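# Push utility cart through self-closing door into yellow bay

## Task

Get the utility cart through the self-closing door and into the yellow-taped bay in the next room so that all four of its wheels sit within the tape and none touches it; the case of copy paper has to be in the cart's top tray without overhanging any edge; the door must be closed when you finish; one or both robots may be used, and any robot that tips over or is left leaning means failure.

## Robot and tools

Robots: r1 and r2 are identical Hello Robot Stretch 4 units, roughly 1.6 m tall. Each has an omni-wheel base (rim no farther than 0.23 m from its origin), a lift running up a mast, and one arm that telescopes forward and ends in a wrist and gripper. Every robot reports in its own frames, so you can only judge where the two stand relative to each other from the images, lidar_m and wrist_depth_mm.

Frames: the base frame sits on the floor under the base centre, with x forward, y left and z up, all in metres. hand_pose, a point between the open fingertips, is given in this frame and may be slightly off. The odometry frame is the base frame as it was when the scene began. base_odometry counts only wheel rotation, so slip shows up as travel. Heading is in radians (-3.142 to 3.142, left positive).

move: a single action. Its keys are r1, r2, cameras and blocking. blocking must always be false, and the call returns after about 0.5 s while motion carries on. A robot object can hold base, joints or both, plus optional speeds, pace and contact_limits. Alternatively it holds only end_of_arm: "enable_torque", which re-powers a limp wrist or gripper motor. A robot you do not name receives nothing new.
- base is an offset measured from where the base last reported itself, not a pose. translate_m drives straight, forward positive (-2 to 2 m). strafe_m slides sideways, left positive (-2 to 2 m). rotate_rad turns in place, counter-clockwise positive (-3.2 to 3.2 rad). translate_m and strafe_m may be combined into one straight diagonal. rotate_rad must be sent alone.
- joints are absolute targets, each given by name. lift_m 0 to 1.2. arm_m 0 to 0.55 (extension). wrist_yaw_rad -1.134 to 4.276 (0 straight ahead, left positive, 3.14 stowed backward). wrist_pitch_rad -1.117 to 4.259 (0 level, 1.57 pointing down). wrist_roll_rad -1.117 to 4.259 (clockwise positive as seen from behind). gripper_m -0.038 to 0.141, the fingertip gap, with a fixed error of up to 0.015. The tolerance for done is 0.004 on lift, arm and gripper and 0.02 on the wrist joints. Joint targets outside their range are clipped, and the result mentions it. Any other out-of-range value gets the call refused, and an unknown key makes it invalid.
- pace: slow, default, fast or max. Base speeds for these are 0.1/0.3/0.4/0.6 m/s and 1/2/3/4 rad/s, lift 0.15 to 0.5 m/s, arm 0.1 to 0.7 m/s. The wrist always runs at 1.82 rad/s. With the lift raised, the base is slowed, down to 0.3 m/s at full height. speeds sets a top speed per joint (not gripper_m).
- contact_limits ranges from 0 (gentlest) to 1 and applies to arm_m, lift_m, translate_m, strafe_m or rotate_rad; put it next to its own command. The default is 0.5. A base limit carries over until the next base command. Even at 0 the arm needs 15 to 40 N to stop, so for a light touch aim only 1 to 3 mm beyond contact.
- Every motion in a single action starts at the same moment. A later move replaces only the targets it names. Actions end after roughly 14 s with time_out.

wait(seconds 0 to 10, cameras): lets the scene run and returns the full state. It returns early once a commanded robot comes to rest. wait(0) reports the "earlier move" line. stop(cameras): brakes every running motion and returns when everything is still; a stopped joint can go on pressing against whatever it touches. zoom_image(camera, region [x0,y0,x1,y1] in pixels, at most 504 by 504): gives a closer view of the latest image from that camera. finished_scene(scene: the current scene's number) ends the scene and cannot be undone, and the goal has to hold without the robots.

Cameras: r1_head_camera, r1_head_left_camera, r1_head_right_camera, r1_wrist_camera and the matching r2 ones, or "all". [] gives no images. The "pictures" line lists them in image order, and they may lag the state a little.

Result lines: the "move" line shows per robot either done or its worst status. A robot under "as last shown" was not commanded. base_status and joint_status can read moving, done, off_target (came to rest short and may still be pushing), contact_stop (held back and now slack), time_out (target dropped), limit_stop_at_own_body, limit_stop_at_tilt (lean above 6 degrees; lift, arm and wheels go slack) or torque_fault (a motor is limp, so send enable_torque). Any stop you did not order cancels the later calls in that reply. on_its_own describes slack or held joints and rolling wheels. lidar_m gives 12 distances in 30-degree sectors counter-clockwise from straight ahead (4th left, 7th behind, 10th right); "-" means nothing seen or closer than 0.25 m. It sees from about 0.15 m up, sees the other robot, and misses glass and thin legs. wrist_depth_mm is a 7x7 grid of depths in mm (100 to 2000). base_tilt is in degrees with a fixed error of up to 3. motor_effort is in percent with the peak in brackets, and servo_current is in mA. If turned_by_wheels and turned_by_imu drift more than about 0.1 rad apart during one move, the base slipped or struck something.

Gripper: to grasp, close to more than 0.015 below the object's width (about 0.06 below resists tugging). To hook behind a bar or handle, close to -0.02 or less. A grip shows up as a rise in gripper servo_current, not in gripper_m.

Things to avoid: robots pressing or hitting each other (a base already in contact presses hard with just millimetres more travel, and gripping the other robot's fingers counts too); slamming the door or the cart into walls; dropping the paper case. Do not drive, turn or stop sharply with more than 1 kg held and arm_m above 0.2, and avoid hard pushes with the gripper held high, since either can tip a robot. When both robots carry one load, their travel can differ by up to 3 cm per metre. Self-collision can happen with the lift below about 0.2 (0.45 with the gripper pointing down) over the base, or with the wrist tilted up combined with roll or right yaw, especially while the wrist is still folded back as it is at the start. Slack lifts sag and slack wheels can roll, so command them again to hold. Loose objects may occasionally get nudged by something.

Each tool is called after "Call:" as name([rows], argument=value, ...), one row to a line, values as JSON.

## Session

Call:
move(blocking=false)

Scene clock: 0.00 s.
r1.base_odometry: x=+0.000 y=+0.000 heading=+0.000
r1.turned_by_wheels: +0.000
r1.turned_by_imu: +0.000
r1.base_tilt: forward=-1.6 right=+1.3
r1.lidar_m: 1.92 2.25 3.81 1.93 0.97 0.84 0.83 0.93 0.77 0.76 0.93 1.59
r1.base_status: not commanded
r1.joint_positions: lift_m=+0.127 arm_m=+0.000 wrist_yaw_rad=+3.089 wrist_pitch_rad=+0.002 wrist_roll_rad=+0.000 gripper_m=+0.056
r1.joint_status: not commanded
r1.measured_speeds: all 0
r1.motor_effort: lift_m=+20 arm_m=-4 wheel_0=+0 wheel_1=+1 wheel_2=+1
r1.servo_current: wrist_yaw_rad=39 wrist_pitch_rad=46 wrist_roll_rad=65 gripper_m=39
r1.hand_pose: x=-0.1125 y=+0.1024 z=+0.3046 quat_wxyz=(+0.026, -0.001, +0.000, +1.000) (m; r1's base frame)
r1.wrist_depth_mm: 137 138 - - - - - / 113 139 - - - - - / 117 140 224 - - - - / 137 161 - - - - - / - - - - - - - / - - 191 - 187 - - / 842 759 750 788 788 732 768
r2.base_odometry: x=+0.000 y=+0.000 heading=+0.000
r2.turned_by_wheels: +0.000
r2.turned_by_imu: +0.000
r2.base_tilt: forward=-0.6 right=+0.1
r2.lidar_m: 2.02 1.45 1.40 1.49 2.01 2.22 2.34 3.17 1.60 3.62 2.59 2.46
r2.base_status: not commanded
r2.joint_positions: lift_m=+0.295 arm_m=+0.000 wrist_yaw_rad=+3.133 wrist_pitch_rad=+0.002 wrist_roll_rad=+0.000 gripper_m=+0.056
r2.joint_status: not commanded
r2.measured_speeds: all 0
r2.motor_effort: lift_m=+18 arm_m=-4 wheel_0=+0 wheel_1=-1 wheel_2=+0
r2.servo_current: wrist_yaw_rad=46 wrist_pitch_rad=39 wrist_roll_rad=46 gripper_m=59
r2.hand_pose: x=-0.1167 y=+0.0898 z=+0.4727 quat_wxyz=(+0.004, -0.001, +0.000, +1.000) (m; r2's base frame)
r2.wrist_depth_mm: - 140 - - - - - / - 126 150 - - - - / - 130 185 - - - - / 144 143 272 - - - - / 229 - - - - - - / 226 1576 196 1576 190 1618 1464 / 226 1060 1138 - - 1025 1060
pictures: r1_head_camera, r1_head_left_camera, r1_head_right_camera, r1_wrist_camera, r2_head_camera, r2_head_left_camera, r2_head_right_camera, r2_wrist_camera
Images, in order (width x height): r1_head_camera 420x560, r1_head_left_camera 420x672, r1_head_right_camera 420x672, r1_wrist_camera 616x392, r2_head_camera 420x560, r2_head_left_camera 420x672, r2_head_right_camera 420x672, r2_wrist_camera 616x392.

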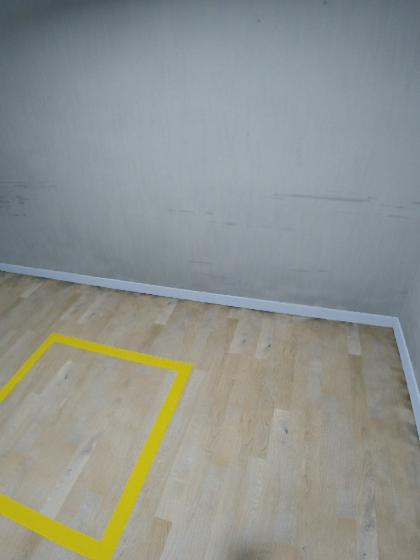

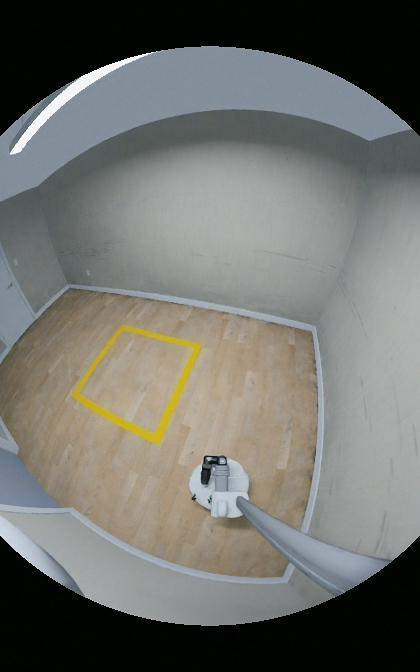

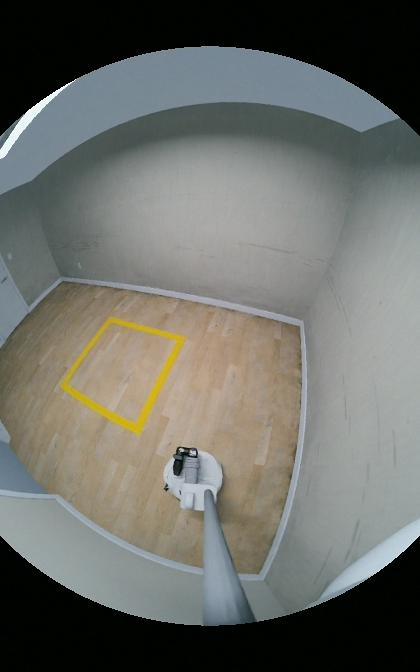

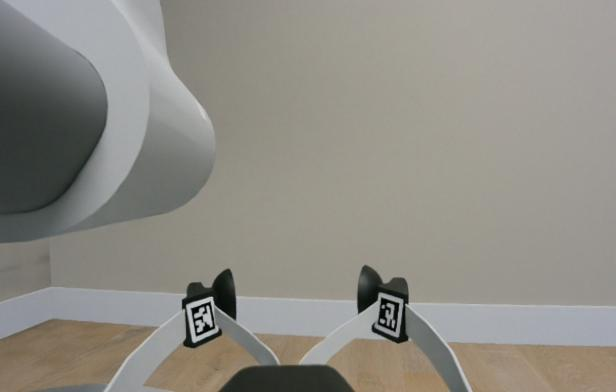

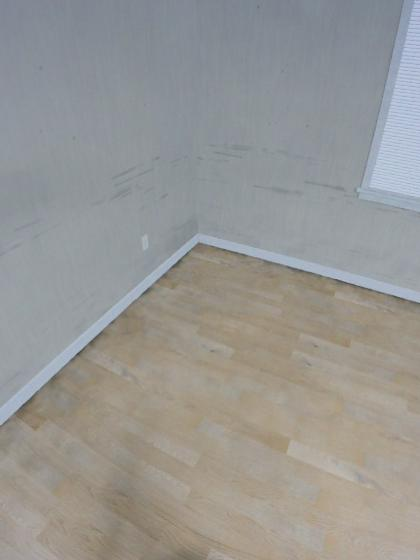

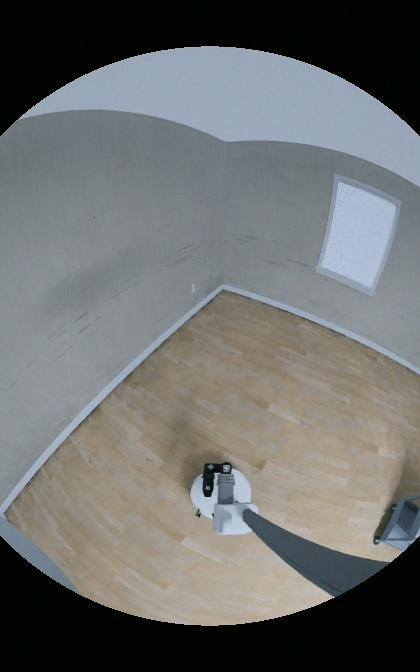

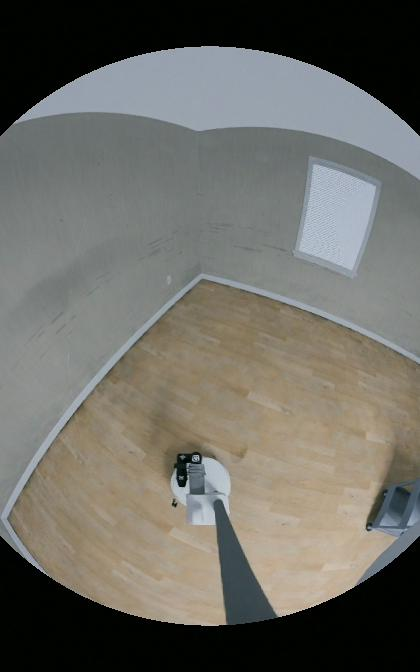

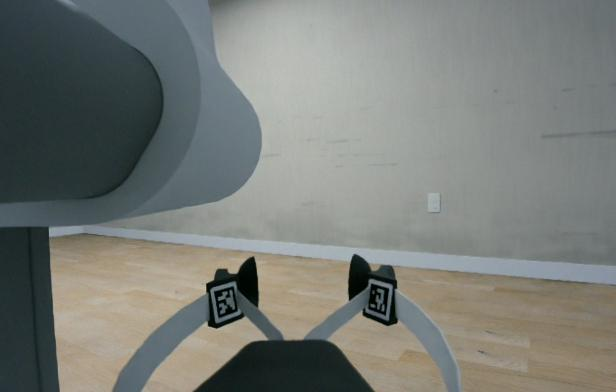

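Call:
move(blocking=false, r1={"base":{"rotate_rad":1.4}}, r2={"base":{"rotate_rad":-1.4}}, cameras=[])

Call:
wait(seconds=2.5, cameras=["r1_head_camera","r1_head_left_camera","r2_head_camera","r2_head_left_camera","r2_head_right_camera"])

Scene clock: 4.10 s.
move: r1 moving; r2 moving
r1.base_odometry: x=+0.000 y=+0.000 heading=+0.252
r1.turned_by_wheels: +0.252
r1.turned_by_imu: +0.252
r1.base_tilt: forward=-1.6 right=+1.3
r1.lidar_m: 2.00 2.68 3.68 1.25 0.88 0.83 0.88 0.81 0.78 0.82 1.11 1.91
r1.base_status: rotate_rad moving
r1.joint_positions: lift_m=+0.127 arm_m=+0.000 wrist_yaw_rad=+3.089 wrist_pitch_rad=+0.002 wrist_roll_rad=+0.000 gripper_m=+0.056
r1.joint_status: not commanded
r1.measured_speeds: translate_m=-0.001 strafe_m=-0.001 rotate_rad=+0.980 lift_m=+0.000 arm_m=+0.000 wrist_yaw_rad=+0.000 wrist_pitch_rad=+0.000 wrist_roll_rad=+0.000
r1.motor_effort: lift_m=+20(20) arm_m=-4(4) wheel_0=-11(11) wheel_1=-9(9) wheel_2=-7(8)
r1.servo_current: wrist_yaw_rad=39(52) wrist_pitch_rad=52(52) wrist_roll_rad=52(59) gripper_m=39(46)
r1.hand_pose: x=-0.1125 y=+0.1024 z=+0.3046 quat_wxyz=(+0.026, -0.001, +0.000, +1.000) (m; r1's base frame)
r1.wrist_depth_mm: 136 138 - - - - - / 113 139 - - - - - / 114 139 225 - - - - / 137 160 - - - - - / - - - - - - - / - 1078 190 - 187 - - / 788 759 750 798 750 699 732
r2.base_odometry: x=+0.000 y=+0.000 heading=-0.252
r2.turned_by_wheels: -0.252
r2.turned_by_imu: -0.244
r2.base_tilt: forward=-0.7 right=+0.0
r2.lidar_m: 2.52 1.61 1.42 1.40 1.68 2.24 2.23 2.64 1.62 1.63 2.92 2.50
r2.base_status: rotate_rad moving
r2.joint_positions: lift_m=+0.295 arm_m=+0.000 wrist_yaw_rad=+3.133 wrist_pitch_rad=+0.002 wrist_roll_rad=+0.000 gripper_m=+0.056
r2.joint_status: not commanded
r2.measured_speeds: translate_m=+0.000 strafe_m=+0.000 rotate_rad=-0.974 lift_m=+0.000 arm_m=+0.000 wrist_yaw_rad=+0.000 wrist_pitch_rad=+0.000 wrist_roll_rad=+0.000
r2.motor_effort: lift_m=+18(18) arm_m=-4(4) wheel_0=+11(11) wheel_1=+8(11) wheel_2=+9(10)
r2.servo_current: wrist_yaw_rad=46(52) wrist_pitch_rad=39(46) wrist_roll_rad=52(52) gripper_m=52(52)
r2.hand_pose: x=-0.1167 y=+0.0898 z=+0.4727 quat_wxyz=(+0.004, -0.001, +0.000, +1.000) (m; r2's base frame)
r2.wrist_depth_mm: - 141 - - - - - / - 126 150 - - - - / - 130 184 - - - - / 144 143 272 - - - - / 229 - - - - - - / 227 1537 196 1537 190 1618 1464 / 225 1060 1138 - - 1025 1078
pictures: none
No camera images: "cameras" was empty.

Scene clock: 5.57 s.
earlier move: r1 done; r2 done
r1.base_odometry: x=+0.000 y=+0.000 heading=+1.399
r1.turned_by_wheels: +1.148
r1.turned_by_imu: +1.154
r1.base_tilt: forward=-1.6 right=+1.2
r1.lidar_m: 2.68 1.13 0.87 0.84 0.90 0.79 0.77 0.80 1.24 1.92 2.06 2.99
r1.base_status: done
r1.joint_positions: lift_m=+0.127 arm_m=+0.000 wrist_yaw_rad=+3.089 wrist_pitch_rad=+0.002 wrist_roll_rad=+0.000 gripper_m=+0.056
r1.joint_status: not commanded
r1.measured_speeds: all 0
r1.motor_effort: lift_m=+20(20) arm_m=-4(4) wheel_0=-3(11) wheel_1=-2(9) wheel_2=-1(8)
r1.servo_current: wrist_yaw_rad=52(65) wrist_pitch_rad=46(52) wrist_roll_rad=46(65) gripper_m=46(46)
r1.hand_pose: x=-0.1125 y=+0.1024 z=+0.3046 quat_wxyz=(+0.026, -0.001, +0.000, +1.000) (m; r1's base frame)
r1.wrist_depth_mm: 136 138 - - - - - / 113 139 - - - - - / 117 140 228 - - - - / 137 162 - - - - - / - - - - - - - / - - 190 - 187 - - / 798 707 750 143 741 788 820
r2.base_odometry: x=+0.000 y=+0.000 heading=-1.399
r2.turned_by_wheels: -1.148
r2.turned_by_imu: -1.117
r2.base_tilt: forward=-0.7 right=+0.1
r2.lidar_m: 3.11 2.49 2.50 1.74 1.43 1.40 1.58 2.26 2.22 2.48 2.02 1.63
r2.base_status: done
r2.joint_positions: lift_m=+0.295 arm_m=+0.000 wrist_yaw_rad=+3.133 wrist_pitch_rad=+0.002 wrist_roll_rad=+0.000 gripper_m=+0.056
r2.joint_status: not commanded
r2.measured_speeds: all 0
r2.motor_effort: lift_m=+18(18) arm_m=-4(4) wheel_0=+2(12) wheel_1=+4(11) wheel_2=+4(10)
r2.servo_current: wrist_yaw_rad=46(59) wrist_pitch_rad=39(46) wrist_roll_rad=46(59) gripper_m=39(59)
r2.hand_pose: x=-0.1167 y=+0.0898 z=+0.4727 quat_wxyz=(+0.004, -0.001, +0.000, +1.000) (m; r2's base frame)
r2.wrist_depth_mm: - 140 - - - - - / - 126 151 - - - - / - 130 184 - - - - / 144 143 264 - - - - / 229 - - - - - - / 227 1537 196 1430 190 - - / 226 1060 1138 - - 1042 1008
wait: 1.47 of 2.5 s (r1 and r2 have come to rest)
pictures: r1_head_camera, r1_head_left_camera, r2_head_camera, r2_head_left_camera, r2_head_right_camera
Images, in order (width x height): r1_head_camera 420x560, r1_head_left_camera 420x672, r2_head_camera 420x560, r2_head_left_camera 420x672, r2_head_right_camera 420x672.

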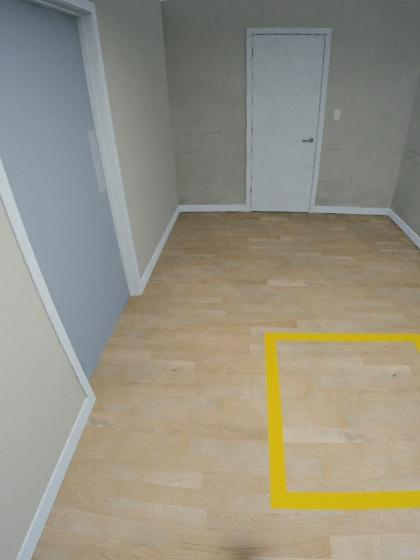

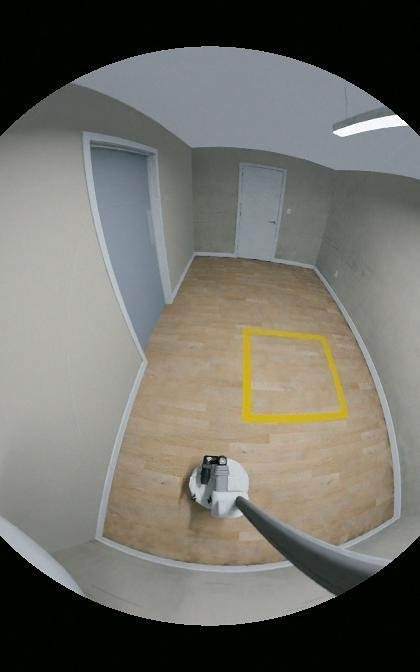

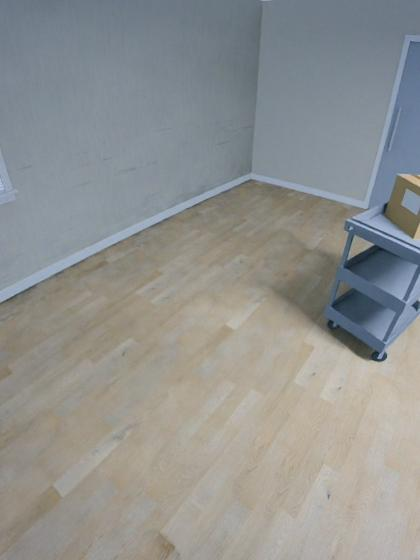

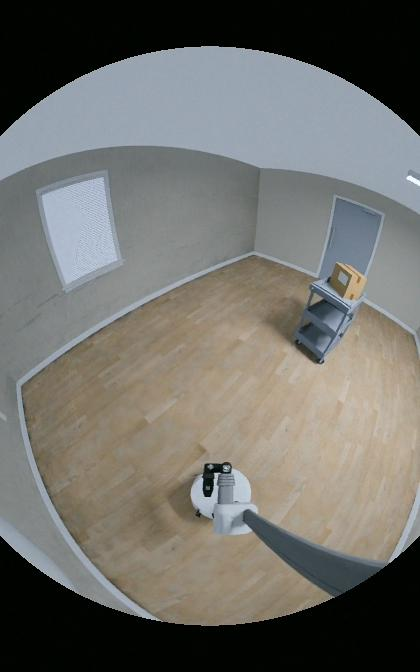

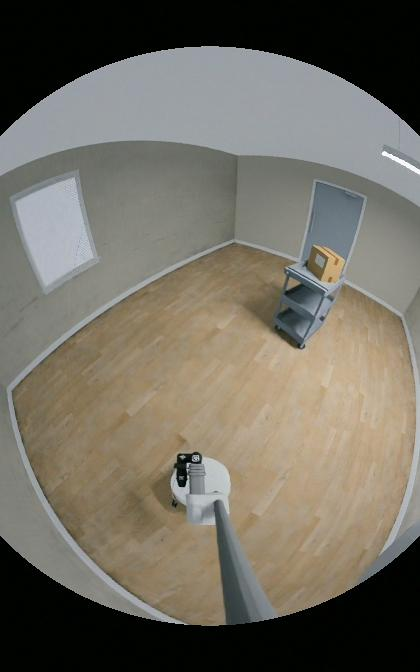

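Call:
zoom_image(camera="r1_head_camera", region=[0, 0, 200, 400])

Call:
move(blocking=false, r1={"base":{"rotate_rad":0.7}}, r2={"base":{"rotate_rad":-0.45}}, cameras=[])

Call:
wait(seconds=2.5, cameras=["r1_head_camera","r2_head_camera","r2_head_right_camera"])

Call:
zoom_image(camera="r2_head_camera", region=[100, 0, 420, 400])

Scaled by 1.260 from the camera's 420x560 image, which has a finer 600x800 frame.

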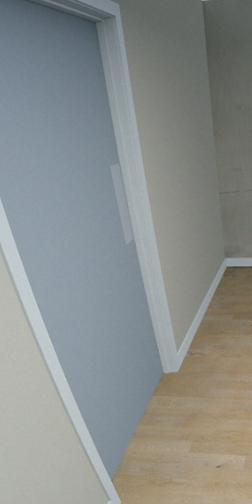

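Scene clock: 13.77 s.
move: r1 moving; r2 moving
r1.base_odometry: x=+0.000 y=+0.000 heading=+1.652
r1.turned_by_wheels: +0.252
r1.turned_by_imu: +0.253
r1.base_tilt: forward=-1.6 right=+1.3
r1.lidar_m: 1.69 0.97 0.83 0.83 0.86 0.76 0.75 0.96 1.83 1.95 2.37 3.92
r1.base_status: rotate_rad moving
r1.joint_positions: lift_m=+0.127 arm_m=+0.000 wrist_yaw_rad=+3.089 wrist_pitch_rad=+0.002 wrist_roll_rad=+0.000 gripper_m=+0.056
r1.joint_status: not commanded
r1.measured_speeds: translate_m=+0.001 strafe_m=+0.002 rotate_rad=+0.970 lift_m=+0.000 arm_m=+0.000 wrist_yaw_rad=+0.000 wrist_pitch_rad=+0.000 wrist_roll_rad=+0.000
r1.motor_effort: lift_m=+20(20) arm_m=-4(4) wheel_0=-6(10) wheel_1=-8(9) wheel_2=-8(8)
r1.servo_current: wrist_yaw_rad=33(59) wrist_pitch_rad=39(46) wrist_roll_rad=59(65) gripper_m=33(46)
r1.hand_pose: x=-0.1125 y=+0.1024 z=+0.3046 quat_wxyz=(+0.026, -0.001, +0.000, +1.000) (m; r1's base frame)
r1.wrist_depth_mm: 136 139 - - - - - / 113 139 - - - - - / 118 140 229 - - - - / 137 161 - - - - - / - - - - - - - / - - 190 - 188 - - / 842 750 750 143 741 699 759
r2.base_odometry: x=+0.000 y=+0.000 heading=-1.650
r2.turned_by_wheels: -0.251
r2.turned_by_imu: -0.243
r2.base_tilt: forward=-0.7 right=+0.1
r2.lidar_m: 1.77 2.66 2.49 2.20 1.51 1.42 1.44 1.89 2.22 2.29 2.98 1.62
r2.base_status: rotate_rad moving
r2.joint_positions: lift_m=+0.295 arm_m=+0.000 wrist_yaw_rad=+3.133 wrist_pitch_rad=+0.002 wrist_roll_rad=+0.000 gripper_m=+0.056
r2.joint_status: not commanded
r2.measured_speeds: translate_m=-0.001 strafe_m=+0.000 rotate_rad=-0.939 lift_m=+0.000 arm_m=+0.000 wrist_yaw_rad=+0.000 wrist_pitch_rad=+0.000 wrist_roll_rad=+0.000
r2.motor_effort: lift_m=+18(18) arm_m=-4(4) wheel_0=+7(8) wheel_1=+7(9) wheel_2=+9(10)
r2.servo_current: wrist_yaw_rad=39(52) wrist_pitch_rad=33(46) wrist_roll_rad=52(52) gripper_m=52(52)
r2.hand_pose: x=-0.1167 y=+0.0898 z=+0.4727 quat_wxyz=(+0.004, -0.001, +0.000, +1.000) (m; r2's base frame)
r2.wrist_depth_mm: - 141 - - - - - / - 126 142 - - - - / - 129 185 - - - - / 144 143 226 - - - - / 229 - - - - - - / 227 1537 196 1336 190 - - / 227 1060 1160 - - 1042 1042
pictures: none
No camera images: "cameras" was empty.

Scene clock: 14.50 s.
earlier move: r1 moving; r2 done
r1.base_odometry: x=+0.000 y=+0.000 heading=+2.099
r1.turned_by_wheels: +0.447
r1.turned_by_imu: +0.450
r1.base_tilt: forward=-1.6 right=+1.3
r1.lidar_m: 1.00 0.84 0.83 0.92 0.78 0.76 0.89 1.57 1.95 2.22 3.82 1.94
r1.base_status: rotate_rad moving
r1.joint_positions: lift_m=+0.127 arm_m=+0.000 wrist_yaw_rad=+3.089 wrist_pitch_rad=+0.002 wrist_roll_rad=+0.000 gripper_m=+0.056
r1.joint_status: not commanded
r1.measured_speeds: all 0
r1.motor_effort: lift_m=+20(20) arm_m=-4(4) wheel_0=+1(10) wheel_1=-3(9) wheel_2=-1(8)
r1.servo_current: wrist_yaw_rad=59(72) wrist_pitch_rad=39(46) wrist_roll_rad=59(65) gripper_m=46(46)
r1.hand_pose: x=-0.1125 y=+0.1024 z=+0.3046 quat_wxyz=(+0.026, -0.001, +0.000, +1.000) (m; r1's base frame)
r1.wrist_depth_mm: 136 138 - - - - - / 114 139 - - - - - / 118 140 229 - - - - / 137 161 - - - - - / 1661 - - - - - - / 1182 1229 193 - 188 - - / 854 759 741 798 750 - -
r2.base_odometry: x=+0.000 y=+0.000 heading=-1.848
r2.turned_by_wheels: -0.198
r2.turned_by_imu: -0.193
r2.base_tilt: forward=-0.7 right=+0.1
r2.lidar_m: 1.61 2.92 2.50 2.49 1.63 1.40 1.39 1.64 2.22 2.23 2.58 1.62
r2.base_status: done
r2.joint_positions: lift_m=+0.295 arm_m=+0.000 wrist_yaw_rad=+3.133 wrist_pitch_rad=+0.002 wrist_roll_rad=+0.000 gripper_m=+0.056
r2.joint_status: not commanded
r2.measured_speeds: all 0
r2.motor_effort: lift_m=+18(18) arm_m=-4(4) wheel_0=+3(8) wheel_1=+4(9) wheel_2=+5(10)
r2.servo_current: wrist_yaw_rad=39(52) wrist_pitch_rad=39(46) wrist_roll_rad=59(59) gripper_m=52(52)
r2.hand_pose: x=-0.1167 y=+0.0898 z=+0.4727 quat_wxyz=(+0.004, -0.001, +0.000, +1.000) (m; r2's base frame)
r2.wrist_depth_mm: - 141 - - - - - / - 126 142 - - - - / - 129 185 - - - - / 144 143 207 - - - - / 220 - - - - - - / 228 1576 193 1308 190 - - / 226 1060 1138 - - 1042 1060
wait: 0.73 of 2.5 s (r2 has come to rest)
pictures: r1_head_camera, r2_head_camera, r2_head_right_camera
Images, in order (width x height): r1_head_camera 420x560, r2_head_camera 420x560, r2_head_right_camera 420x672.

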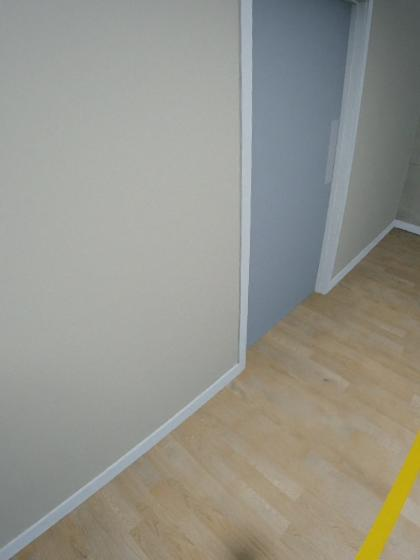

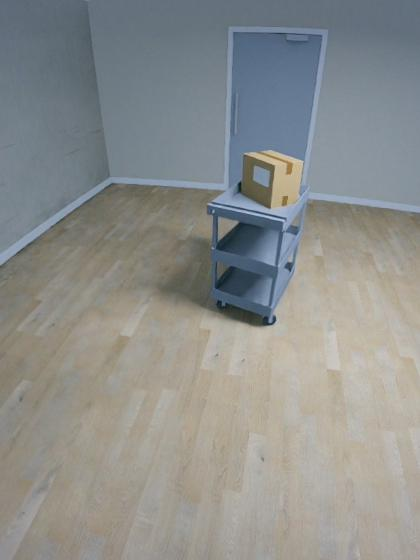

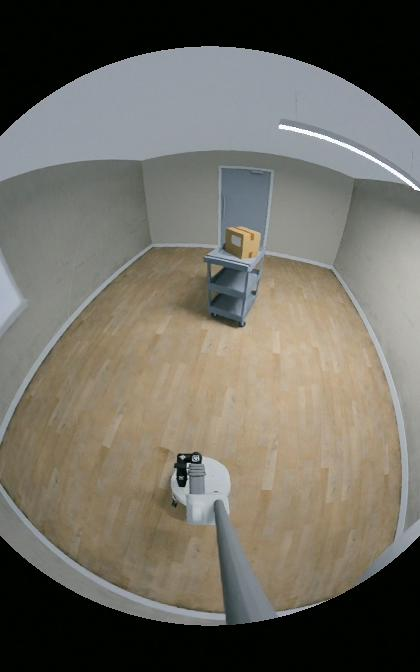

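Scaled by 1.260 from the camera's 420x560 image, which has a finer 1200x1600 frame.

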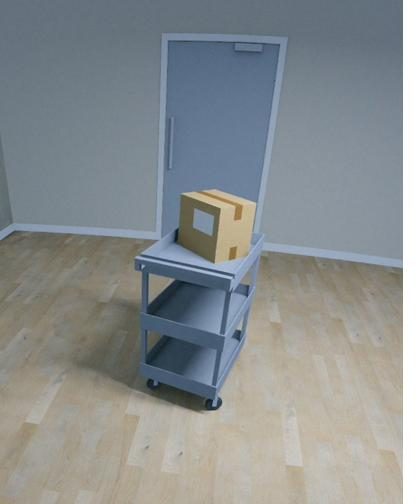

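Call:
move(blocking=false, r1={"base":{"rotate_rad":0.8},"joints":{"lift_m":0.8}}, r2={"base":{"translate_m":0.7},"joints":{"lift_m":0.9}}, cameras=[])

Call:
wait(seconds=4, cameras=[])

Call:
wait(seconds=3, cameras=["r1_head_camera","r1_head_right_camera","r2_head_camera","r2_head_left_camera","r2_head_right_camera"])

Call:
zoom_image(camera="r2_head_camera", region=[100, 100, 400, 500])

Scene clock: 76.00 s.
earlier move: r1 done
move: r1 moving; r2 moving
r1.base_odometry: x=+0.000 y=+0.000 heading=+2.351
r1.turned_by_wheels: +0.252
r1.turned_by_imu: +0.252
r1.base_tilt: forward=-1.6 right=+1.3
r1.lidar_m: 0.88 0.83 0.86 0.81 0.77 0.79 1.09 1.93 2.01 2.68 3.80 1.28
r1.base_status: rotate_rad moving
r1.joint_positions: lift_m=+0.164 arm_m=+0.000 wrist_yaw_rad=+3.089 wrist_pitch_rad=+0.002 wrist_roll_rad=+0.000 gripper_m=+0.056
r1.joint_status: lift_m moving
r1.measured_speeds: translate_m=-0.001 strafe_m=-0.001 rotate_rad=+0.980 lift_m=+0.146 arm_m=+0.000 wrist_yaw_rad=+0.000 wrist_pitch_rad=+0.000 wrist_roll_rad=+0.000
r1.motor_effort: lift_m=+27(28) arm_m=-4(4) wheel_0=-7(9) wheel_1=-7(9) wheel_2=-7(7)
r1.servo_current: wrist_yaw_rad=52(65) wrist_pitch_rad=46(52) wrist_roll_rad=46(59) gripper_m=46(46)
r1.hand_pose: x=-0.1125 y=+0.1024 z=+0.3421 quat_wxyz=(+0.026, -0.001, +0.000, +1.000) (m; r1's base frame)
r1.wrist_depth_mm: 136 139 - - - - - / 113 139 - - - - - / 117 140 229 - - - - / 137 162 - - - - - / - - - - - - - / 1308 1281 192 1182 187 - - / 904 809 820 878 820 - -
r2.base_odometry: x=-0.009 y=-0.030 heading=-1.848
r2.turned_by_wheels: +0.000
r2.turned_by_imu: +0.002
r2.base_tilt: forward=-0.7 right=+0.0
r2.lidar_m: 1.58 2.90 2.47 2.50 1.69 1.45 1.45 1.70 2.25 2.23 2.63 1.60
r2.base_status: translate_m moving
r2.joint_positions: lift_m=+0.333 arm_m=+0.000 wrist_yaw_rad=+3.133 wrist_pitch_rad=+0.002 wrist_roll_rad=+0.000 gripper_m=+0.056
r2.joint_status: lift_m moving
r2.measured_speeds: translate_m=+0.121 strafe_m=-0.001 rotate_rad=+0.002 lift_m=+0.146 arm_m=+0.000 wrist_yaw_rad=+0.000 wrist_pitch_rad=+0.000 wrist_roll_rad=+0.000
r2.motor_effort: lift_m=+21(24) arm_m=-4(4) wheel_0=+7(9) wheel_1=+8(8) wheel_2=-13(13)
r2.servo_current: wrist_yaw_rad=52(52) wrist_pitch_rad=46(46) wrist_roll_rad=46(65) gripper_m=52(52)
r2.hand_pose: x=-0.1167 y=+0.0898 z=+0.5103 quat_wxyz=(+0.004, -0.001, +0.000, +1.000) (m; r2's base frame)
r2.wrist_depth_mm: - 140 - - - - - / - 126 142 - - - - / - 129 183 - - - - / 144 143 216 - - - - / 220 - - - - - - / 225 1499 192 171 190 - - / 237 1138 1182 - - 1098 1138
pictures: none
No camera images: "cameras" was empty.

Scene clock: 79.03 s.
earlier move: r1 done; r2 moving
r1.base_odometry: x=+0.000 y=+0.000 heading=+2.899
r1.turned_by_wheels: +0.547
r1.turned_by_imu: +0.550
r1.base_tilt: forward=-1.7 right=+1.3
r1.lidar_m: 0.84 0.87 0.80 0.78 0.82 1.10 1.92 2.01 2.75 3.52 1.22 0.88
r1.base_status: done
r1.joint_positions: lift_m=+0.799 arm_m=+0.000 wrist_yaw_rad=+3.089 wrist_pitch_rad=+0.002 wrist_roll_rad=+0.000 gripper_m=+0.056
r1.joint_status: all done
r1.measured_speeds: all 0
r1.motor_effort: lift_m=+25(29) arm_m=-4(4) wheel_0=-4(9) wheel_1=-1(9) wheel_2=-1(7)
r1.servo_current: wrist_yaw_rad=46(65) wrist_pitch_rad=39(52) wrist_roll_rad=59(72) gripper_m=46(46)
r1.hand_pose: x=-0.1125 y=+0.1024 z=+0.9771 quat_wxyz=(+0.026, -0.001, +0.000, +1.000) (m; r1's base frame)
r1.wrist_depth_mm: 136 139 - - - - - / 113 139 - - - - - / 117 140 270 - - - - / 137 161 - - - - - / - - - - - - - / - - 194 - 187 - - / - 163 - 153 - - -
r2.base_odometry: x=-0.192 y=-0.673 heading=-1.848
r2.turned_by_wheels: +0.000
r2.turned_by_imu: +0.001
r2.base_tilt: forward=-0.7 right=+0.0
r2.lidar_m: 1.01 2.72 2.33 2.33 2.45 2.09 2.10 2.44 2.43 2.41 2.81 0.94
r2.base_status: translate_m moving
r2.joint_positions: lift_m=+0.900 arm_m=+0.000 wrist_yaw_rad=+3.133 wrist_pitch_rad=+0.002 wrist_roll_rad=+0.000 gripper_m=+0.056
r2.joint_status: all done
r2.measured_speeds: translate_m=+0.003 strafe_m=+0.000 rotate_rad=+0.000 lift_m=+0.000 arm_m=+0.000 wrist_yaw_rad=+0.000 wrist_pitch_rad=+0.000 wrist_roll_rad=+0.000
r2.motor_effort: lift_m=+21(26) arm_m=-4(4) wheel_0=+1(11) wheel_1=+3(9) wheel_2=-2(14)
r2.servo_current: wrist_yaw_rad=39(59) wrist_pitch_rad=46(46) wrist_roll_rad=46(65) gripper_m=52(59)
r2.hand_pose: x=-0.1167 y=+0.0898 z=+1.0775 quat_wxyz=(+0.004, -0.001, +0.000, +1.000) (m; r2's base frame)
r2.wrist_depth_mm: - 141 - - - - - / - 126 150 - - - - / - 129 185 - - - - / 144 143 264 - - - - / 229 - - - - - - / 228 - 196 - 192 - - / 225 - - - - - -
wait: 3.03 of 4 s (r1 has come to rest)
pictures: none
No camera images: "cameras" was empty.

Scene clock: 79.33 s.
earlier move: r2 done
r1.base_odometry: x=+0.000 y=+0.000 heading=+2.899
r1.turned_by_wheels: +0.000
r1.turned_by_imu: +0.000
r1.base_tilt: forward=-1.6 right=+1.3
r1.lidar_m: 0.84 0.89 0.82 0.78 0.79 1.12 1.93 2.02 2.74 3.51 1.25 0.89
r1.base_status: done
r1.joint_positions: lift_m=+0.799 arm_m=+0.000 wrist_yaw_rad=+3.089 wrist_pitch_rad=+0.002 wrist_roll_rad=+0.000 gripper_m=+0.056
r1.joint_status: all done
r1.measured_speeds: all 0
r1.motor_effort: lift_m=+25(29) arm_m=-4(4) wheel_0=-3(9) wheel_1=-1(9) wheel_2=-1(7)
r1.servo_current: wrist_yaw_rad=59(65) wrist_pitch_rad=39(52) wrist_roll_rad=65(72) gripper_m=39(46)
r1.hand_pose: x=-0.1125 y=+0.1024 z=+0.9771 quat_wxyz=(+0.026, -0.001, +0.000, +1.000) (m; r1's base frame)
r1.wrist_depth_mm: 136 138 - - - - - / 113 139 - - - - - / 117 140 271 - - - - / 137 161 - - - - - / - - - - - - - / - - 194 - 187 - - / - 163 - 153 - - -
r2.base_odometry: x=-0.192 y=-0.673 heading=-1.848
r2.turned_by_wheels: +0.000
r2.turned_by_imu: +0.000
r2.base_tilt: forward=-0.7 right=+0.1
r2.lidar_m: 1.00 2.70 2.34 2.31 2.43 2.09 2.09 2.42 2.42 2.42 2.79 0.95
r2.base_status: done
r2.joint_positions: lift_m=+0.900 arm_m=+0.000 wrist_yaw_rad=+3.133 wrist_pitch_rad=+0.002 wrist_roll_rad=+0.000 gripper_m=+0.056
r2.joint_status: all done
r2.measured_speeds: all 0
r2.motor_effort: lift_m=+21(26) arm_m=-4(4) wheel_0=+4(11) wheel_1=+3(9) wheel_2=-4(14)
r2.servo_current: wrist_yaw_rad=39(59) wrist_pitch_rad=46(46) wrist_roll_rad=39(65) gripper_m=46(59)
r2.hand_pose: x=-0.1167 y=+0.0898 z=+1.0775 quat_wxyz=(+0.004, -0.001, +0.000, +1.000) (m; r2's base frame)
r2.wrist_depth_mm: - 140 - - - - - / - 126 151 - - - - / - 130 185 - - - - / 144 144 265 - - - - / 229 - - - - - - / 227 - 196 - 191 - - / 225 - - - - - -
wait: 0.30 of 3 s (r2 has come to rest)
pictures: r1_head_camera, r1_head_right_camera, r2_head_camera, r2_head_left_camera, r2_head_right_camera
Images, in order (width x height): r1_head_camera 420x560, r1_head_right_camera 420x672, r2_head_camera 420x560, r2_head_left_camera 420x672, r2_head_right_camera 420x672.

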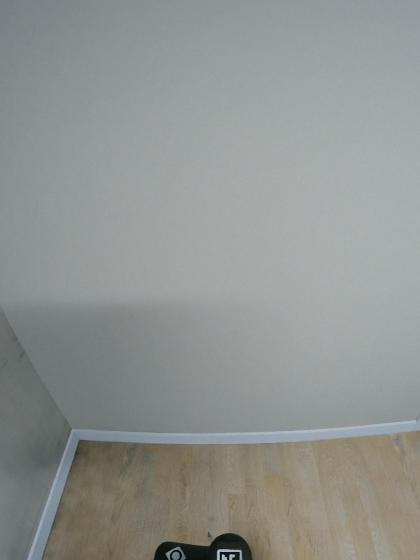

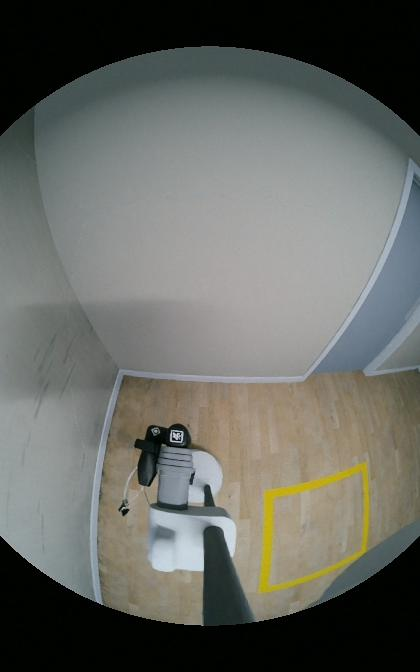

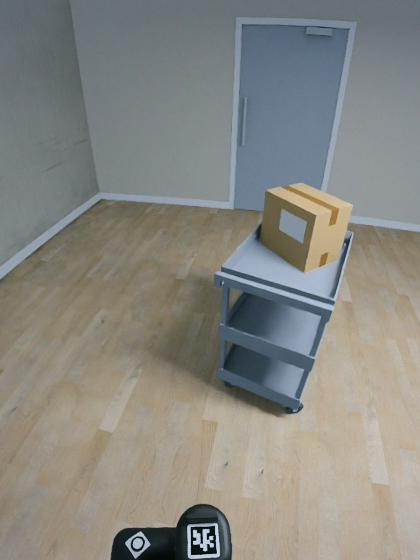

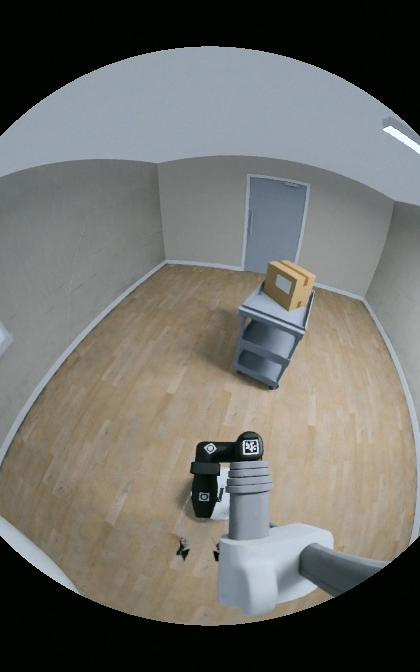

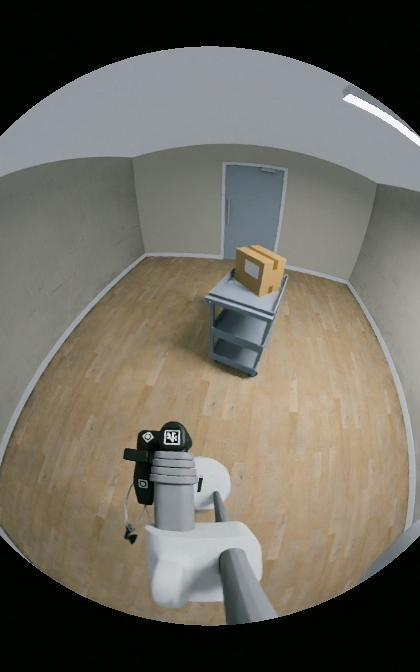

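Scaled by 1.260 from the camera's 420x560 image, which has a finer 1200x1600 frame.

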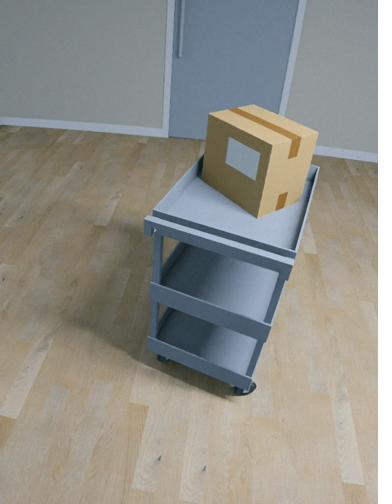

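Call:
move(blocking=false, r1={"base":{"strafe_m":-1.5},"pace":"fast"}, r2={"base":{"strafe_m":-1.2,"translate_m":0.6},"pace":"fast"}, cameras=[])

Call:
wait(seconds=6, cameras=[])

Call:
wait(seconds=3, cameras=[])

Call:
move(blocking=false, r2={"base":{"rotate_rad":1.0}}, cameras=[])

Call:
wait(seconds=3, cameras=["r1_head_camera","r1_head_right_camera","r2_head_camera","r2_head_left_camera"])

Call:
zoom_image(camera="r2_head_camera", region=[0, 60, 420, 500])

Scene clock: 87.73 s.
move: r1 moving; r2 moving
r1.base_odometry: x=+0.012 y=+0.049 heading=+2.899
r1.turned_by_wheels: +0.000
r1.turned_by_imu: -0.001
r1.base_tilt: forward=-1.6 right=+1.3
r1.lidar_m: 0.84 0.87 0.85 0.81 0.84 1.19 1.90 2.04 2.76 3.49 1.23 0.89
r1.base_status: strafe_m moving
r1.joint_positions: lift_m=+0.799 arm_m=+0.000 wrist_yaw_rad=+3.089 wrist_pitch_rad=+0.002 wrist_roll_rad=+0.000 gripper_m=+0.056
r1.joint_status: not commanded
r1.measured_speeds: translate_m=+0.001 strafe_m=-0.196 rotate_rad=-0.006 lift_m=+0.000 arm_m=+0.000 wrist_yaw_rad=+0.000 wrist_pitch_rad=+0.000 wrist_roll_rad=+0.000
r1.motor_effort: lift_m=+25(25) arm_m=-4(4) wheel_0=+10(12) wheel_1=-10(13) wheel_2=-1(1)
r1.servo_current: wrist_yaw_rad=59(65) wrist_pitch_rad=52(52) wrist_roll_rad=46(65) gripper_m=39(46)
r1.hand_pose: x=-0.1125 y=+0.1024 z=+0.9771 quat_wxyz=(+0.026, -0.001, +0.000, +1.000) (m; r1's base frame)
r1.wrist_depth_mm: 136 139 - - - - - / 113 139 - - - - - / 118 140 272 - - - - / 137 162 - - - - - / - - - - - - - / - - 193 - 187 - - / - 163 - 153 - - -
r2.base_odometry: x=-0.232 y=-0.681 heading=-1.849
r2.turned_by_wheels: -0.001
r2.turned_by_imu: +0.001
r2.base_tilt: forward=-0.7 right=+0.1
r2.lidar_m: 0.97 2.75 2.34 2.35 2.45 2.11 2.12 2.49 2.38 2.38 2.74 0.92
r2.base_status: translate_m moving; strafe_m moving
r2.joint_positions: lift_m=+0.900 arm_m=+0.000 wrist_yaw_rad=+3.133 wrist_pitch_rad=+0.002 wrist_roll_rad=+0.000 gripper_m=+0.056
r2.joint_status: not commanded
r2.measured_speeds: translate_m=+0.069 strafe_m=-0.140 rotate_rad=+0.003 lift_m=+0.000 arm_m=+0.000 wrist_yaw_rad=+0.000 wrist_pitch_rad=+0.000 wrist_roll_rad=+0.000
r2.motor_effort: lift_m=+21(21) arm_m=-4(4) wheel_0=+15(15) wheel_1=-10(11) wheel_2=-10(11)
r2.servo_current: wrist_yaw_rad=39(59) wrist_pitch_rad=33(46) wrist_roll_rad=59(59) gripper_m=46(52)
r2.hand_pose: x=-0.1167 y=+0.0898 z=+1.0775 quat_wxyz=(+0.004, -0.001, +0.000, +1.000) (m; r2's base frame)
r2.wrist_depth_mm: - 141 - - - - - / - 127 151 - - - - / - 130 184 - - - - / 144 144 263 - - - - / 229 - - - - - - / 228 - 196 - 191 - - / 225 - - - - - -
pictures: none
No camera images: "cameras" was empty.

Scene clock: 92.17 s.
earlier move: r1 moving; r2 done
r1.base_odometry: x=+0.361 y=+1.456 heading=+2.899
r1.turned_by_wheels: +0.000
r1.turned_by_imu: -0.007
r1.base_tilt: forward=-1.6 right=+1.2
r1.lidar_m: 0.94 0.96 1.24 2.26 2.32 1.99 1.91 2.01 2.53 2.44 1.27 0.99
r1.base_status: strafe_m moving
r1.joint_positions: lift_m=+0.800 arm_m=+0.000 wrist_yaw_rad=+3.089 wrist_pitch_rad=+0.002 wrist_roll_rad=+0.000 gripper_m=+0.056
r1.joint_status: not commanded
r1.measured_speeds: all 0
r1.motor_effort: lift_m=+24(25) arm_m=-4(4) wheel_0=+0(14) wheel_1=+2(13) wheel_2=+0(2)
r1.servo_current: wrist_yaw_rad=39(72) wrist_pitch_rad=46(52) wrist_roll_rad=52(72) gripper_m=39(52)
r1.hand_pose: x=-0.1125 y=+0.1024 z=+0.9772 quat_wxyz=(+0.026, -0.001, +0.000, +1.000) (m; r1's base frame)
r1.wrist_depth_mm: 136 138 - - - - - / 108 138 - - - - - / 115 139 285 - - - - / 136 152 - - - - - / - - - - - - - / - - 193 - 188 - - / - 151 - 153 - - -
r2.base_odometry: x=-1.510 y=-0.921 heading=-1.848
r2.turned_by_wheels: +0.000
r2.turned_by_imu: +0.002
r2.base_tilt: forward=-0.7 right=+0.0
r2.lidar_m: 2.83 0.77 0.73 3.35 3.46 2.98 2.93 1.65 1.40 1.38 1.64 2.82
r2.base_status: done
r2.joint_positions: lift_m=+0.900 arm_m=+0.000 wrist_yaw_rad=+3.133 wrist_pitch_rad=+0.002 wrist_roll_rad=+0.000 gripper_m=+0.056
r2.joint_status: not commanded
r2.measured_speeds: all 0
r2.motor_effort: lift_m=+21(21) arm_m=-3(4) wheel_0=+0(15) wheel_1=-2(11) wheel_2=-3(11)
r2.servo_current: wrist_yaw_rad=46(65) wrist_pitch_rad=46(46) wrist_roll_rad=46(65) gripper_m=46(52)
r2.hand_pose: x=-0.1167 y=+0.0898 z=+1.0775 quat_wxyz=(+0.004, -0.001, +0.000, +1.000) (m; r2's base frame)
r2.wrist_depth_mm: - 140 - - - - - / - 126 150 - - - - / - 130 183 - - - - / 144 143 271 - - - - / 220 - - - - - - / 219 - 196 - 190 - - / 224 125 - - - - -
wait: 4.43 of 6 s (r2 has come to rest)
pictures: none
No camera images: "cameras" was empty.

Scene clock: 92.27 s.
earlier move: r1 done
r1.base_odometry: x=+0.361 y=+1.456 heading=+2.899
r1.turned_by_wheels: +0.000
r1.turned_by_imu: +0.000
r1.base_tilt: forward=-1.6 right=+1.3
r1.lidar_m: 0.93 0.96 1.24 2.25 2.37 2.02 1.88 2.00 2.54 2.42 1.28 1.00
r1.base_status: done
r1.joint_positions: lift_m=+0.800 arm_m=+0.000 wrist_yaw_rad=+3.089 wrist_pitch_rad=+0.002 wrist_roll_rad=+0.000 gripper_m=+0.056
r1.joint_status: not commanded
r1.measured_speeds: all 0
r1.motor_effort: lift_m=+24(25) arm_m=-4(4) wheel_0=-1(14) wheel_1=+1(13) wheel_2=+0(2)
r1.servo_current: wrist_yaw_rad=65(72) wrist_pitch_rad=46(52) wrist_roll_rad=46(72) gripper_m=33(52)
r1.hand_pose: x=-0.1125 y=+0.1024 z=+0.9772 quat_wxyz=(+0.026, -0.001, +0.000, +1.000) (m; r1's base frame)
r1.wrist_depth_mm: 136 138 - - - - - / 109 138 - - - - - / 115 139 286 - - - - / 135 153 - - - - - / - - - - - - - / - - 194 - 187 - - / - 151 - 153 - - -
r2.base_odometry: x=-1.510 y=-0.921 heading=-1.848
r2.turned_by_wheels: +0.000
r2.turned_by_imu: +0.000
r2.base_tilt: forward=-0.7 right=+0.1
r2.lidar_m: 2.84 0.77 0.73 3.35 3.45 2.97 2.90 1.64 1.40 1.40 1.65 2.78
r2.base_status: done
r2.joint_positions: lift_m=+0.900 arm_m=+0.000 wrist_yaw_rad=+3.133 wrist_pitch_rad=+0.002 wrist_roll_rad=+0.000 gripper_m=+0.056
r2.joint_status: not commanded
r2.measured_speeds: all 0
r2.motor_effort: lift_m=+21(21) arm_m=-4(4) wheel_0=+0(15) wheel_1=-3(11) wheel_2=-3(11)
r2.servo_current: wrist_yaw_rad=52(65) wrist_pitch_rad=39(46) wrist_roll_rad=46(65) gripper_m=46(52)
r2.hand_pose: x=-0.1167 y=+0.0898 z=+1.0775 quat_wxyz=(+0.004, -0.001, +0.000, +1.000) (m; r2's base frame)
r2.wrist_depth_mm: - 141 - - - - - / - 126 150 - - - - / - 130 183 - - - - / 144 143 272 - - - - / 220 - - - - - - / 220 - 196 - 190 - - / 225 124 - - - - -
wait: 0.10 of 3 s (r1 has come to rest)
pictures: none
No camera images: "cameras" was empty.

Scene clock: 92.77 s.
move: r2 moving
r1: as last shown
r1.lidar_m: 0.93 0.93 1.22 2.25 2.33 1.99 1.91 2.01 2.51 2.44 1.28 0.98
r1.motor_effort: lift_m=+24(24) arm_m=-4(4) wheel_0=-1(2) wheel_1=+1(1) wheel_2=+0(0)
r1.servo_current: wrist_yaw_rad=39(59) wrist_pitch_rad=46(46) wrist_roll_rad=52(59) gripper_m=39(52)
r1.wrist_depth_mm: 136 138 - - - - - / 109 138 - - - - - / 116 139 287 - - - - / 135 152 - - - - - / - - - - - - - / - - 194 - 188 - - / - 151 - 154 - - -
r2.base_odometry: x=-1.510 y=-0.921 heading=-1.609
r2.turned_by_wheels: +0.239
r2.turned_by_imu: +0.233
r2.base_tilt: forward=-0.6 right=+0.0
r2.lidar_m: 0.86 0.73 0.73 3.44 3.13 2.98 2.11 1.49 1.40 1.46 1.97 2.82
r2.base_status: rotate_rad moving
r2.joint_positions: lift_m=+0.900 arm_m=+0.000 wrist_yaw_rad=+3.133 wrist_pitch_rad=+0.002 wrist_roll_rad=+0.000 gripper_m=+0.056
r2.joint_status: not commanded
r2.measured_speeds: translate_m=+0.003 strafe_m=-0.001 rotate_rad=+0.923 lift_m=+0.000 arm_m=+0.000 wrist_yaw_rad=+0.000 wrist_pitch_rad=+0.000 wrist_roll_rad=+0.000
r2.motor_effort: lift_m=+21(21) arm_m=-4(4) wheel_0=-8(9) wheel_1=-9(9) wheel_2=-9(11)
r2.servo_current: wrist_yaw_rad=46(52) wrist_pitch_rad=39(46) wrist_roll_rad=39(52) gripper_m=39(52)
r2.hand_pose: x=-0.1167 y=+0.0898 z=+1.0775 quat_wxyz=(+0.004, -0.001, +0.000, +1.000) (m; r2's base frame)
r2.wrist_depth_mm: - 140 - - - - - / - 126 150 - - - - / - 129 184 - - - - / 144 143 272 - - - - / 219 - - - - - - / 220 - 192 - 190 - - / 224 - - - - - -
pictures: none
No camera images: "cameras" was empty.

Scene clock: 94.00 s.
earlier move: r2 done
r1.base_odometry: x=+0.361 y=+1.456 heading=+2.899
r1.turned_by_wheels: +0.000
r1.turned_by_imu: +0.000
r1.base_tilt: forward=-1.6 right=+1.3
r1.lidar_m: 0.94 0.96 1.23 2.25 2.35 2.01 1.91 2.00 2.53 2.41 1.29 0.98
r1.base_status: not commanded
r1.joint_positions: lift_m=+0.800 arm_m=+0.000 wrist_yaw_rad=+3.089 wrist_pitch_rad=+0.002 wrist_roll_rad=+0.000 gripper_m=+0.056
r1.joint_status: not commanded
r1.measured_speeds: all 0
r1.motor_effort: lift_m=+24(24) arm_m=-4(4) wheel_0=-1(2) wheel_1=+1(1) wheel_2=+0(0)
r1.servo_current: wrist_yaw_rad=46(65) wrist_pitch_rad=46(52) wrist_roll_rad=46(72) gripper_m=46(52)
r1.hand_pose: x=-0.1125 y=+0.1024 z=+0.9772 quat_wxyz=(+0.026, -0.001, +0.000, +1.000) (m; r1's base frame)
r1.wrist_depth_mm: 136 138 - - - - - / 108 138 - - - - - / 116 139 286 - - - - / 135 153 - - - - - / - - - - - - - / - - 194 - 188 - - / - 151 - 153 - - -
r2.base_odometry: x=-1.510 y=-0.921 heading=-0.849
r2.turned_by_wheels: +0.760
r2.turned_by_imu: +0.740
r2.base_tilt: forward=-0.7 right=+0.1
r2.lidar_m: 0.73 3.34 3.56 2.97 2.98 1.70 1.42 1.40 1.61 2.58 2.83 0.78
r2.base_status: done
r2.joint_positions: lift_m=+0.900 arm_m=+0.000 wrist_yaw_rad=+3.133 wrist_pitch_rad=+0.002 wrist_roll_rad=+0.000 gripper_m=+0.056
r2.joint_status: not commanded
r2.measured_speeds: all 0
r2.motor_effort: lift_m=+20(21) arm_m=-4(4) wheel_0=-3(10) wheel_1=-2(9) wheel_2=-6(13)
r2.servo_current: wrist_yaw_rad=39(59) wrist_pitch_rad=33(46) wrist_roll_rad=52(59) gripper_m=46(52)
r2.hand_pose: x=-0.1167 y=+0.0898 z=+1.0776 quat_wxyz=(+0.004, -0.001, +0.000, +1.000) (m; r2's base frame)
r2.wrist_depth_mm: - 141 - - - - - / - 126 141 - - - - / - 129 185 - - - - / 144 143 207 - - - - / 218 - - - - - - / 220 - 190 - 188 - - / 224 - - - - - -
wait: 1.23 of 3 s (r2 has come to rest)
pictures: r1_head_camera, r1_head_right_camera, r2_head_camera, r2_head_left_camera
Images, in order (width x height): r1_head_camera 420x560, r1_head_right_camera 420x672, r2_head_camera 420x560, r2_head_left_camera 420x672.

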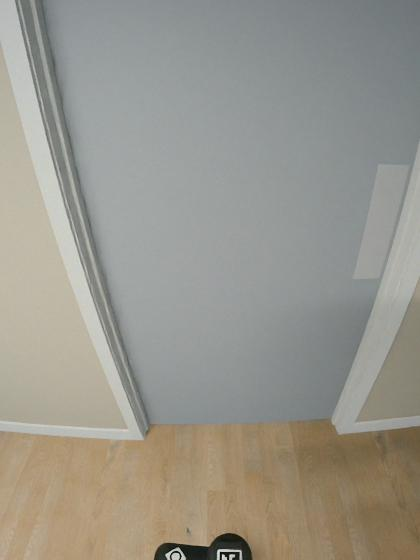

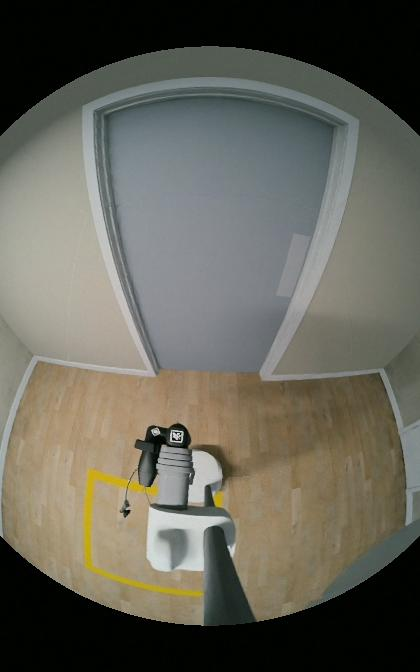

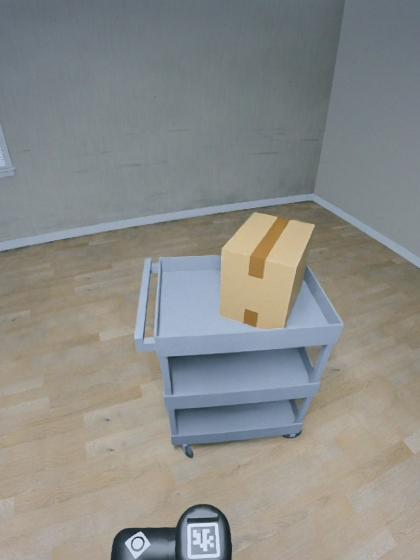

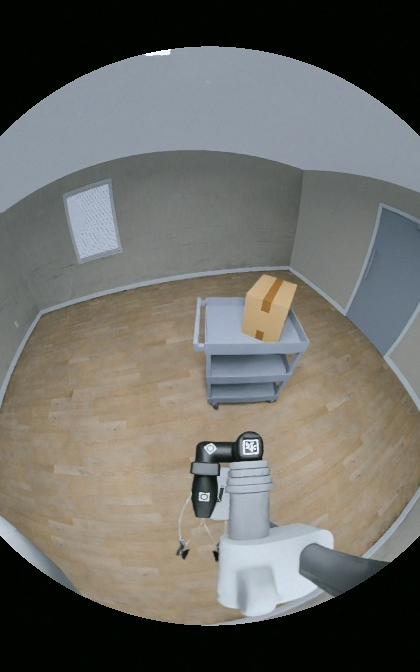

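Scaled by 1.145 from the camera's 420x560 image, which has a finer 1200x1600 frame.

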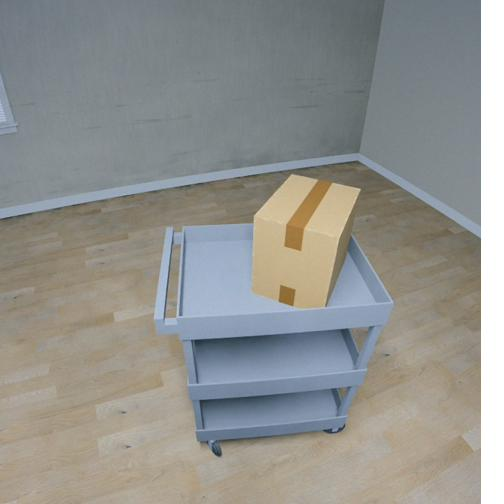

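Call:
zoom_image(camera="r2_head_camera", region=[130, 190, 350, 460])

Call:
zoom_image(camera="r2_head_camera", region=[190, 260, 350, 360])

Scaled by 1.867 from the camera's 420x560 image, which has a finer 1200x1600 frame.

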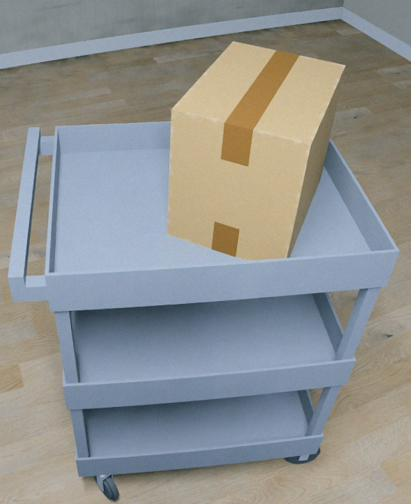

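Scaled by 3.150 from the camera's 420x560 image, which has a finer 1200x1600 frame.

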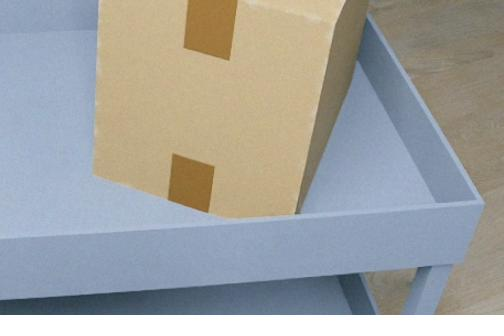

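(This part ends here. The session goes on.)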